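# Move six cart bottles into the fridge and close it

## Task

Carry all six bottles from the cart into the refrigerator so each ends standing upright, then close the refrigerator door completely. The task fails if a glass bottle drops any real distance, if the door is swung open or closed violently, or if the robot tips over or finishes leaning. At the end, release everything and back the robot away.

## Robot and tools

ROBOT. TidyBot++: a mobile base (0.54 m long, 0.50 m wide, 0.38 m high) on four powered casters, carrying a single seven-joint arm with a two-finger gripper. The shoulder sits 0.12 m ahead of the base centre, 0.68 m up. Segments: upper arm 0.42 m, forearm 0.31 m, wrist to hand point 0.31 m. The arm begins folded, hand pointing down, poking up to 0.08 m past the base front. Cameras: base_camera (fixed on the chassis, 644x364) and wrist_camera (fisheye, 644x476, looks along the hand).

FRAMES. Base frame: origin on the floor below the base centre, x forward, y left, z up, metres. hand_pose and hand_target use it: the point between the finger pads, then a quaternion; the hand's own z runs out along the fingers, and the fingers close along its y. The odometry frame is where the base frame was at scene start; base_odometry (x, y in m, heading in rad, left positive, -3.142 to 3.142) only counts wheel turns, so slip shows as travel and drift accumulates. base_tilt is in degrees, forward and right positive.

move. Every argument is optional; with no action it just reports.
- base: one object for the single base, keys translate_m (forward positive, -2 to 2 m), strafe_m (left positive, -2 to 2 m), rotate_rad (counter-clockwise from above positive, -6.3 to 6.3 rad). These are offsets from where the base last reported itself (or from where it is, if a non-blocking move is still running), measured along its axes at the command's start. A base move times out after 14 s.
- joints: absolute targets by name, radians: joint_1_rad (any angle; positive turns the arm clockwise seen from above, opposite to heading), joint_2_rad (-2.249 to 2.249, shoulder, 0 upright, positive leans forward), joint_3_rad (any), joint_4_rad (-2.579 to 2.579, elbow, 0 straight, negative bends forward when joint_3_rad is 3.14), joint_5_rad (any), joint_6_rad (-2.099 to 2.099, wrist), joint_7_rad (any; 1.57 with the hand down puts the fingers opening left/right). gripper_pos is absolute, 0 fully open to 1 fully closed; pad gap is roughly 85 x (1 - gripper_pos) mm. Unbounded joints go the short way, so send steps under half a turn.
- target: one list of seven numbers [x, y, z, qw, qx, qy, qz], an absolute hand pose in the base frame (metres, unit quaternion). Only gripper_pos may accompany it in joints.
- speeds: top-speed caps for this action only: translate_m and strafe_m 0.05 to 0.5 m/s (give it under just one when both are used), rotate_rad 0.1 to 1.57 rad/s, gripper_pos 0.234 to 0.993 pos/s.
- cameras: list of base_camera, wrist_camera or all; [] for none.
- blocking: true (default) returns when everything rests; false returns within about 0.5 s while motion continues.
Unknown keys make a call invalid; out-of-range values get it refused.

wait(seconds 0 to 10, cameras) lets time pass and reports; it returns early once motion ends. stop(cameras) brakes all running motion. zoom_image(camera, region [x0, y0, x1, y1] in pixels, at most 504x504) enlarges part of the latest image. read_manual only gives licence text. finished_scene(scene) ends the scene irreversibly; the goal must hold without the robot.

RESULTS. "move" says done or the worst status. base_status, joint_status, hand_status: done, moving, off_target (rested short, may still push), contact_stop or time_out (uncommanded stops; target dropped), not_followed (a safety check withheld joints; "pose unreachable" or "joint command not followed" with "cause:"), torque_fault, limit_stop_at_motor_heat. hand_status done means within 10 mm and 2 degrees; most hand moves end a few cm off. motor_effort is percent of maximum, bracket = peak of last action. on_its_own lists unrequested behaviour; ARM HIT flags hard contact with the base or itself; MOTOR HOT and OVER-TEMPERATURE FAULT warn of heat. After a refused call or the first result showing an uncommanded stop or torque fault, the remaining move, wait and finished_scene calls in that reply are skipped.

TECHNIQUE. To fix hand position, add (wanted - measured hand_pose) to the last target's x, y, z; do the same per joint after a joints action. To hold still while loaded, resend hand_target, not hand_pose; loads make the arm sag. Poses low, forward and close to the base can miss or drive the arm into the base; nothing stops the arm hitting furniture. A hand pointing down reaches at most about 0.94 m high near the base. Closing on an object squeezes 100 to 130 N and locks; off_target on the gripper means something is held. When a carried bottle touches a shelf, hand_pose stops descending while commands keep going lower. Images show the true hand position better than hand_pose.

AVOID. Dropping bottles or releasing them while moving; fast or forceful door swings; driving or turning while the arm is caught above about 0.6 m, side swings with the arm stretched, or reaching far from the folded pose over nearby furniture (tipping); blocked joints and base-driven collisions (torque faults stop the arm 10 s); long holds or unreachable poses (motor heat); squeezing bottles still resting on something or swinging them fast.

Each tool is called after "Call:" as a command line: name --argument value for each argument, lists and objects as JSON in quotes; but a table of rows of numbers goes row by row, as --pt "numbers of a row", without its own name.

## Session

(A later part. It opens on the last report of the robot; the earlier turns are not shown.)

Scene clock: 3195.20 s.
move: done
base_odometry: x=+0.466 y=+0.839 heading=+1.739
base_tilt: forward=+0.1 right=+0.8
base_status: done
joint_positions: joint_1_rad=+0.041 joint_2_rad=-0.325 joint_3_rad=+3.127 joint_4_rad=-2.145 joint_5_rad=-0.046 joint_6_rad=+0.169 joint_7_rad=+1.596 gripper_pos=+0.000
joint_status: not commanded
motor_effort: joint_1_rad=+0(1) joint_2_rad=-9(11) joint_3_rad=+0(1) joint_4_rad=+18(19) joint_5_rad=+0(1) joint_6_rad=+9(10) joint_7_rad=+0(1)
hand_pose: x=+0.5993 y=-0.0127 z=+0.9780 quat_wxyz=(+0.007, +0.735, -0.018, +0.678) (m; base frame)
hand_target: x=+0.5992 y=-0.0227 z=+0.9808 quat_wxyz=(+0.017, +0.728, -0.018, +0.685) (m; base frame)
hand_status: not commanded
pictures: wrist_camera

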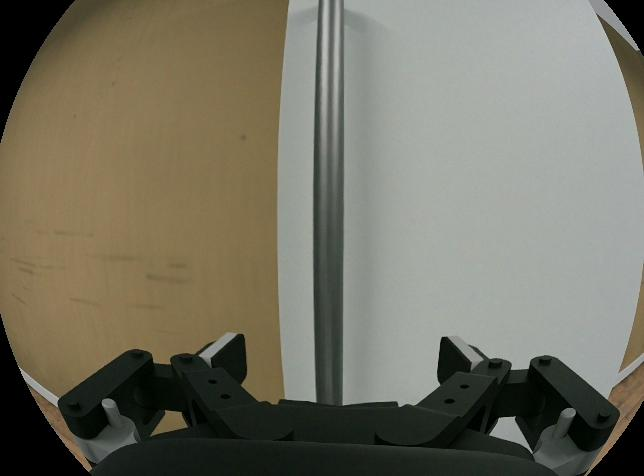

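Call:
move --base '{"translate_m": -0.12, "strafe_m": 0.55, "rotate_rad": -0.7}' --speeds '{"strafe_m": 0.4, "rotate_rad": 0.8}'

Scene clock: 3200.73 s.
move: done
base_odometry: x=-0.056 y=+0.629 heading=+1.039
base_tilt: forward=+0.2 right=+0.9
base_status: done
joint_positions: joint_1_rad=+0.042 joint_2_rad=-0.326 joint_3_rad=+3.130 joint_4_rad=-2.145 joint_5_rad=-0.046 joint_6_rad=+0.169 joint_7_rad=+1.596 gripper_pos=+0.000
joint_status: not commanded
motor_effort: joint_1_rad=+0(2) joint_2_rad=-9(11) joint_3_rad=+0(2) joint_4_rad=+18(19) joint_5_rad=-1(1) joint_6_rad=+9(9) joint_7_rad=+0(1)
hand_pose: x=+0.5991 y=-0.0148 z=+0.9783 quat_wxyz=(+0.008, +0.734, -0.020, +0.678) (m; base frame)
hand_target: x=+0.5992 y=-0.0227 z=+0.9808 quat_wxyz=(+0.017, +0.728, -0.018, +0.685) (m; base frame)
hand_status: not commanded
pictures: base_camera, wrist_camera

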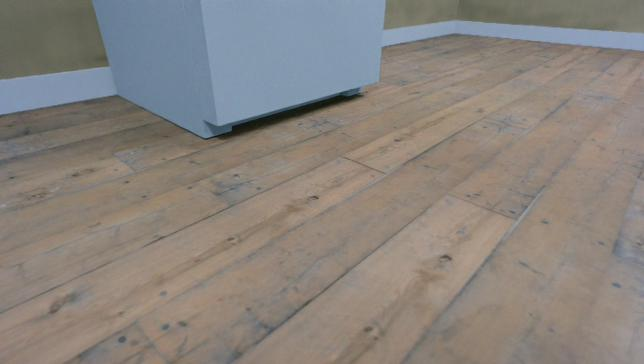

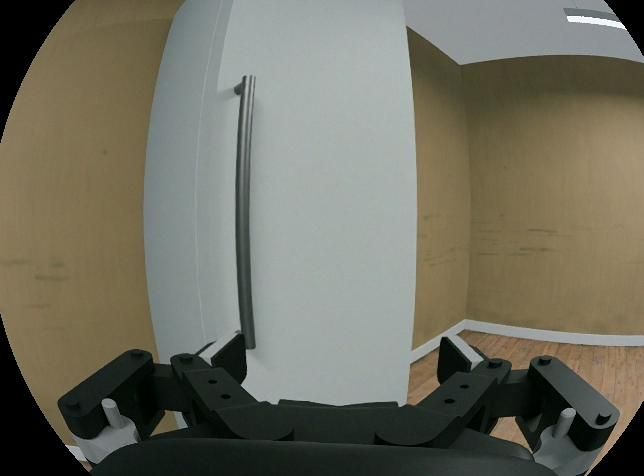

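Let me look closely at the door's seam.

Call:
zoom_image --camera "wrist_camera" --region '[130, 60, 290, 340]'

Call:
zoom_image --camera "base_camera" --region '[80, 0, 400, 150]'

Scaled by 1.800.

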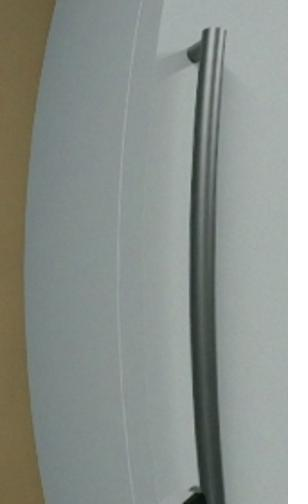

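Scaled by 1.575.

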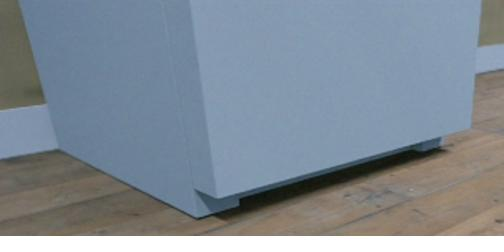

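Call:
zoom_image --camera "wrist_camera" --region '[170, 120, 250, 200]'

Call:
zoom_image --camera "base_camera" --region '[160, 60, 250, 145]'

Scaled by 6.300.

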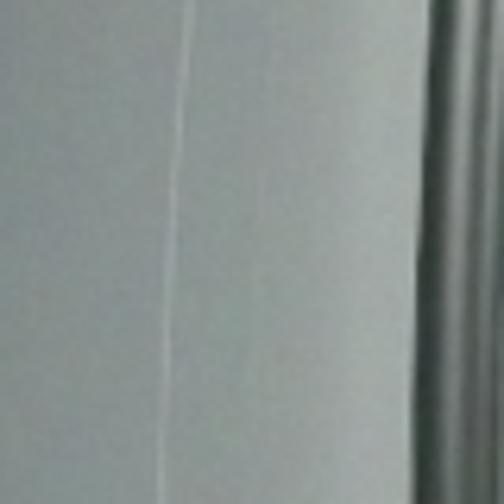

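Scaled by 5.600.

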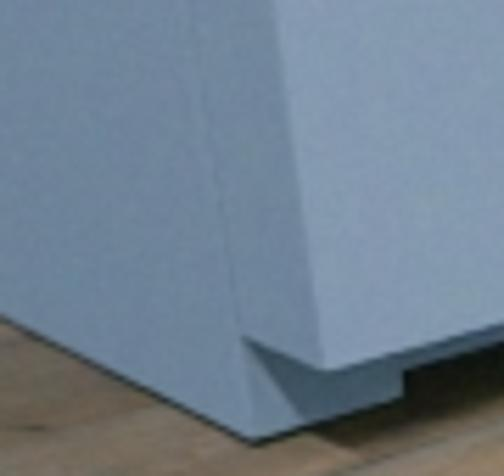

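Call:
zoom_image --camera "wrist_camera" --region '[190, 0, 270, 100]'

Call:
zoom_image --camera "wrist_camera" --region '[170, 200, 240, 330]'

Scaled by 5.040.

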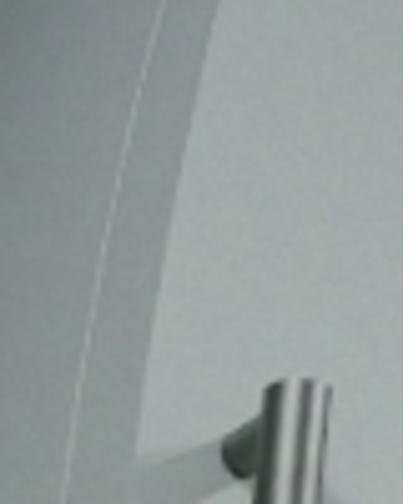

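Scaled by 3.877.

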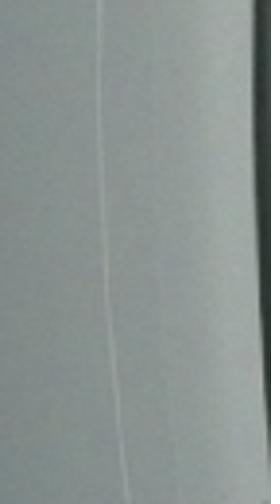

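Call:
finished_scene --scene 2

The scene is finished: the task was done.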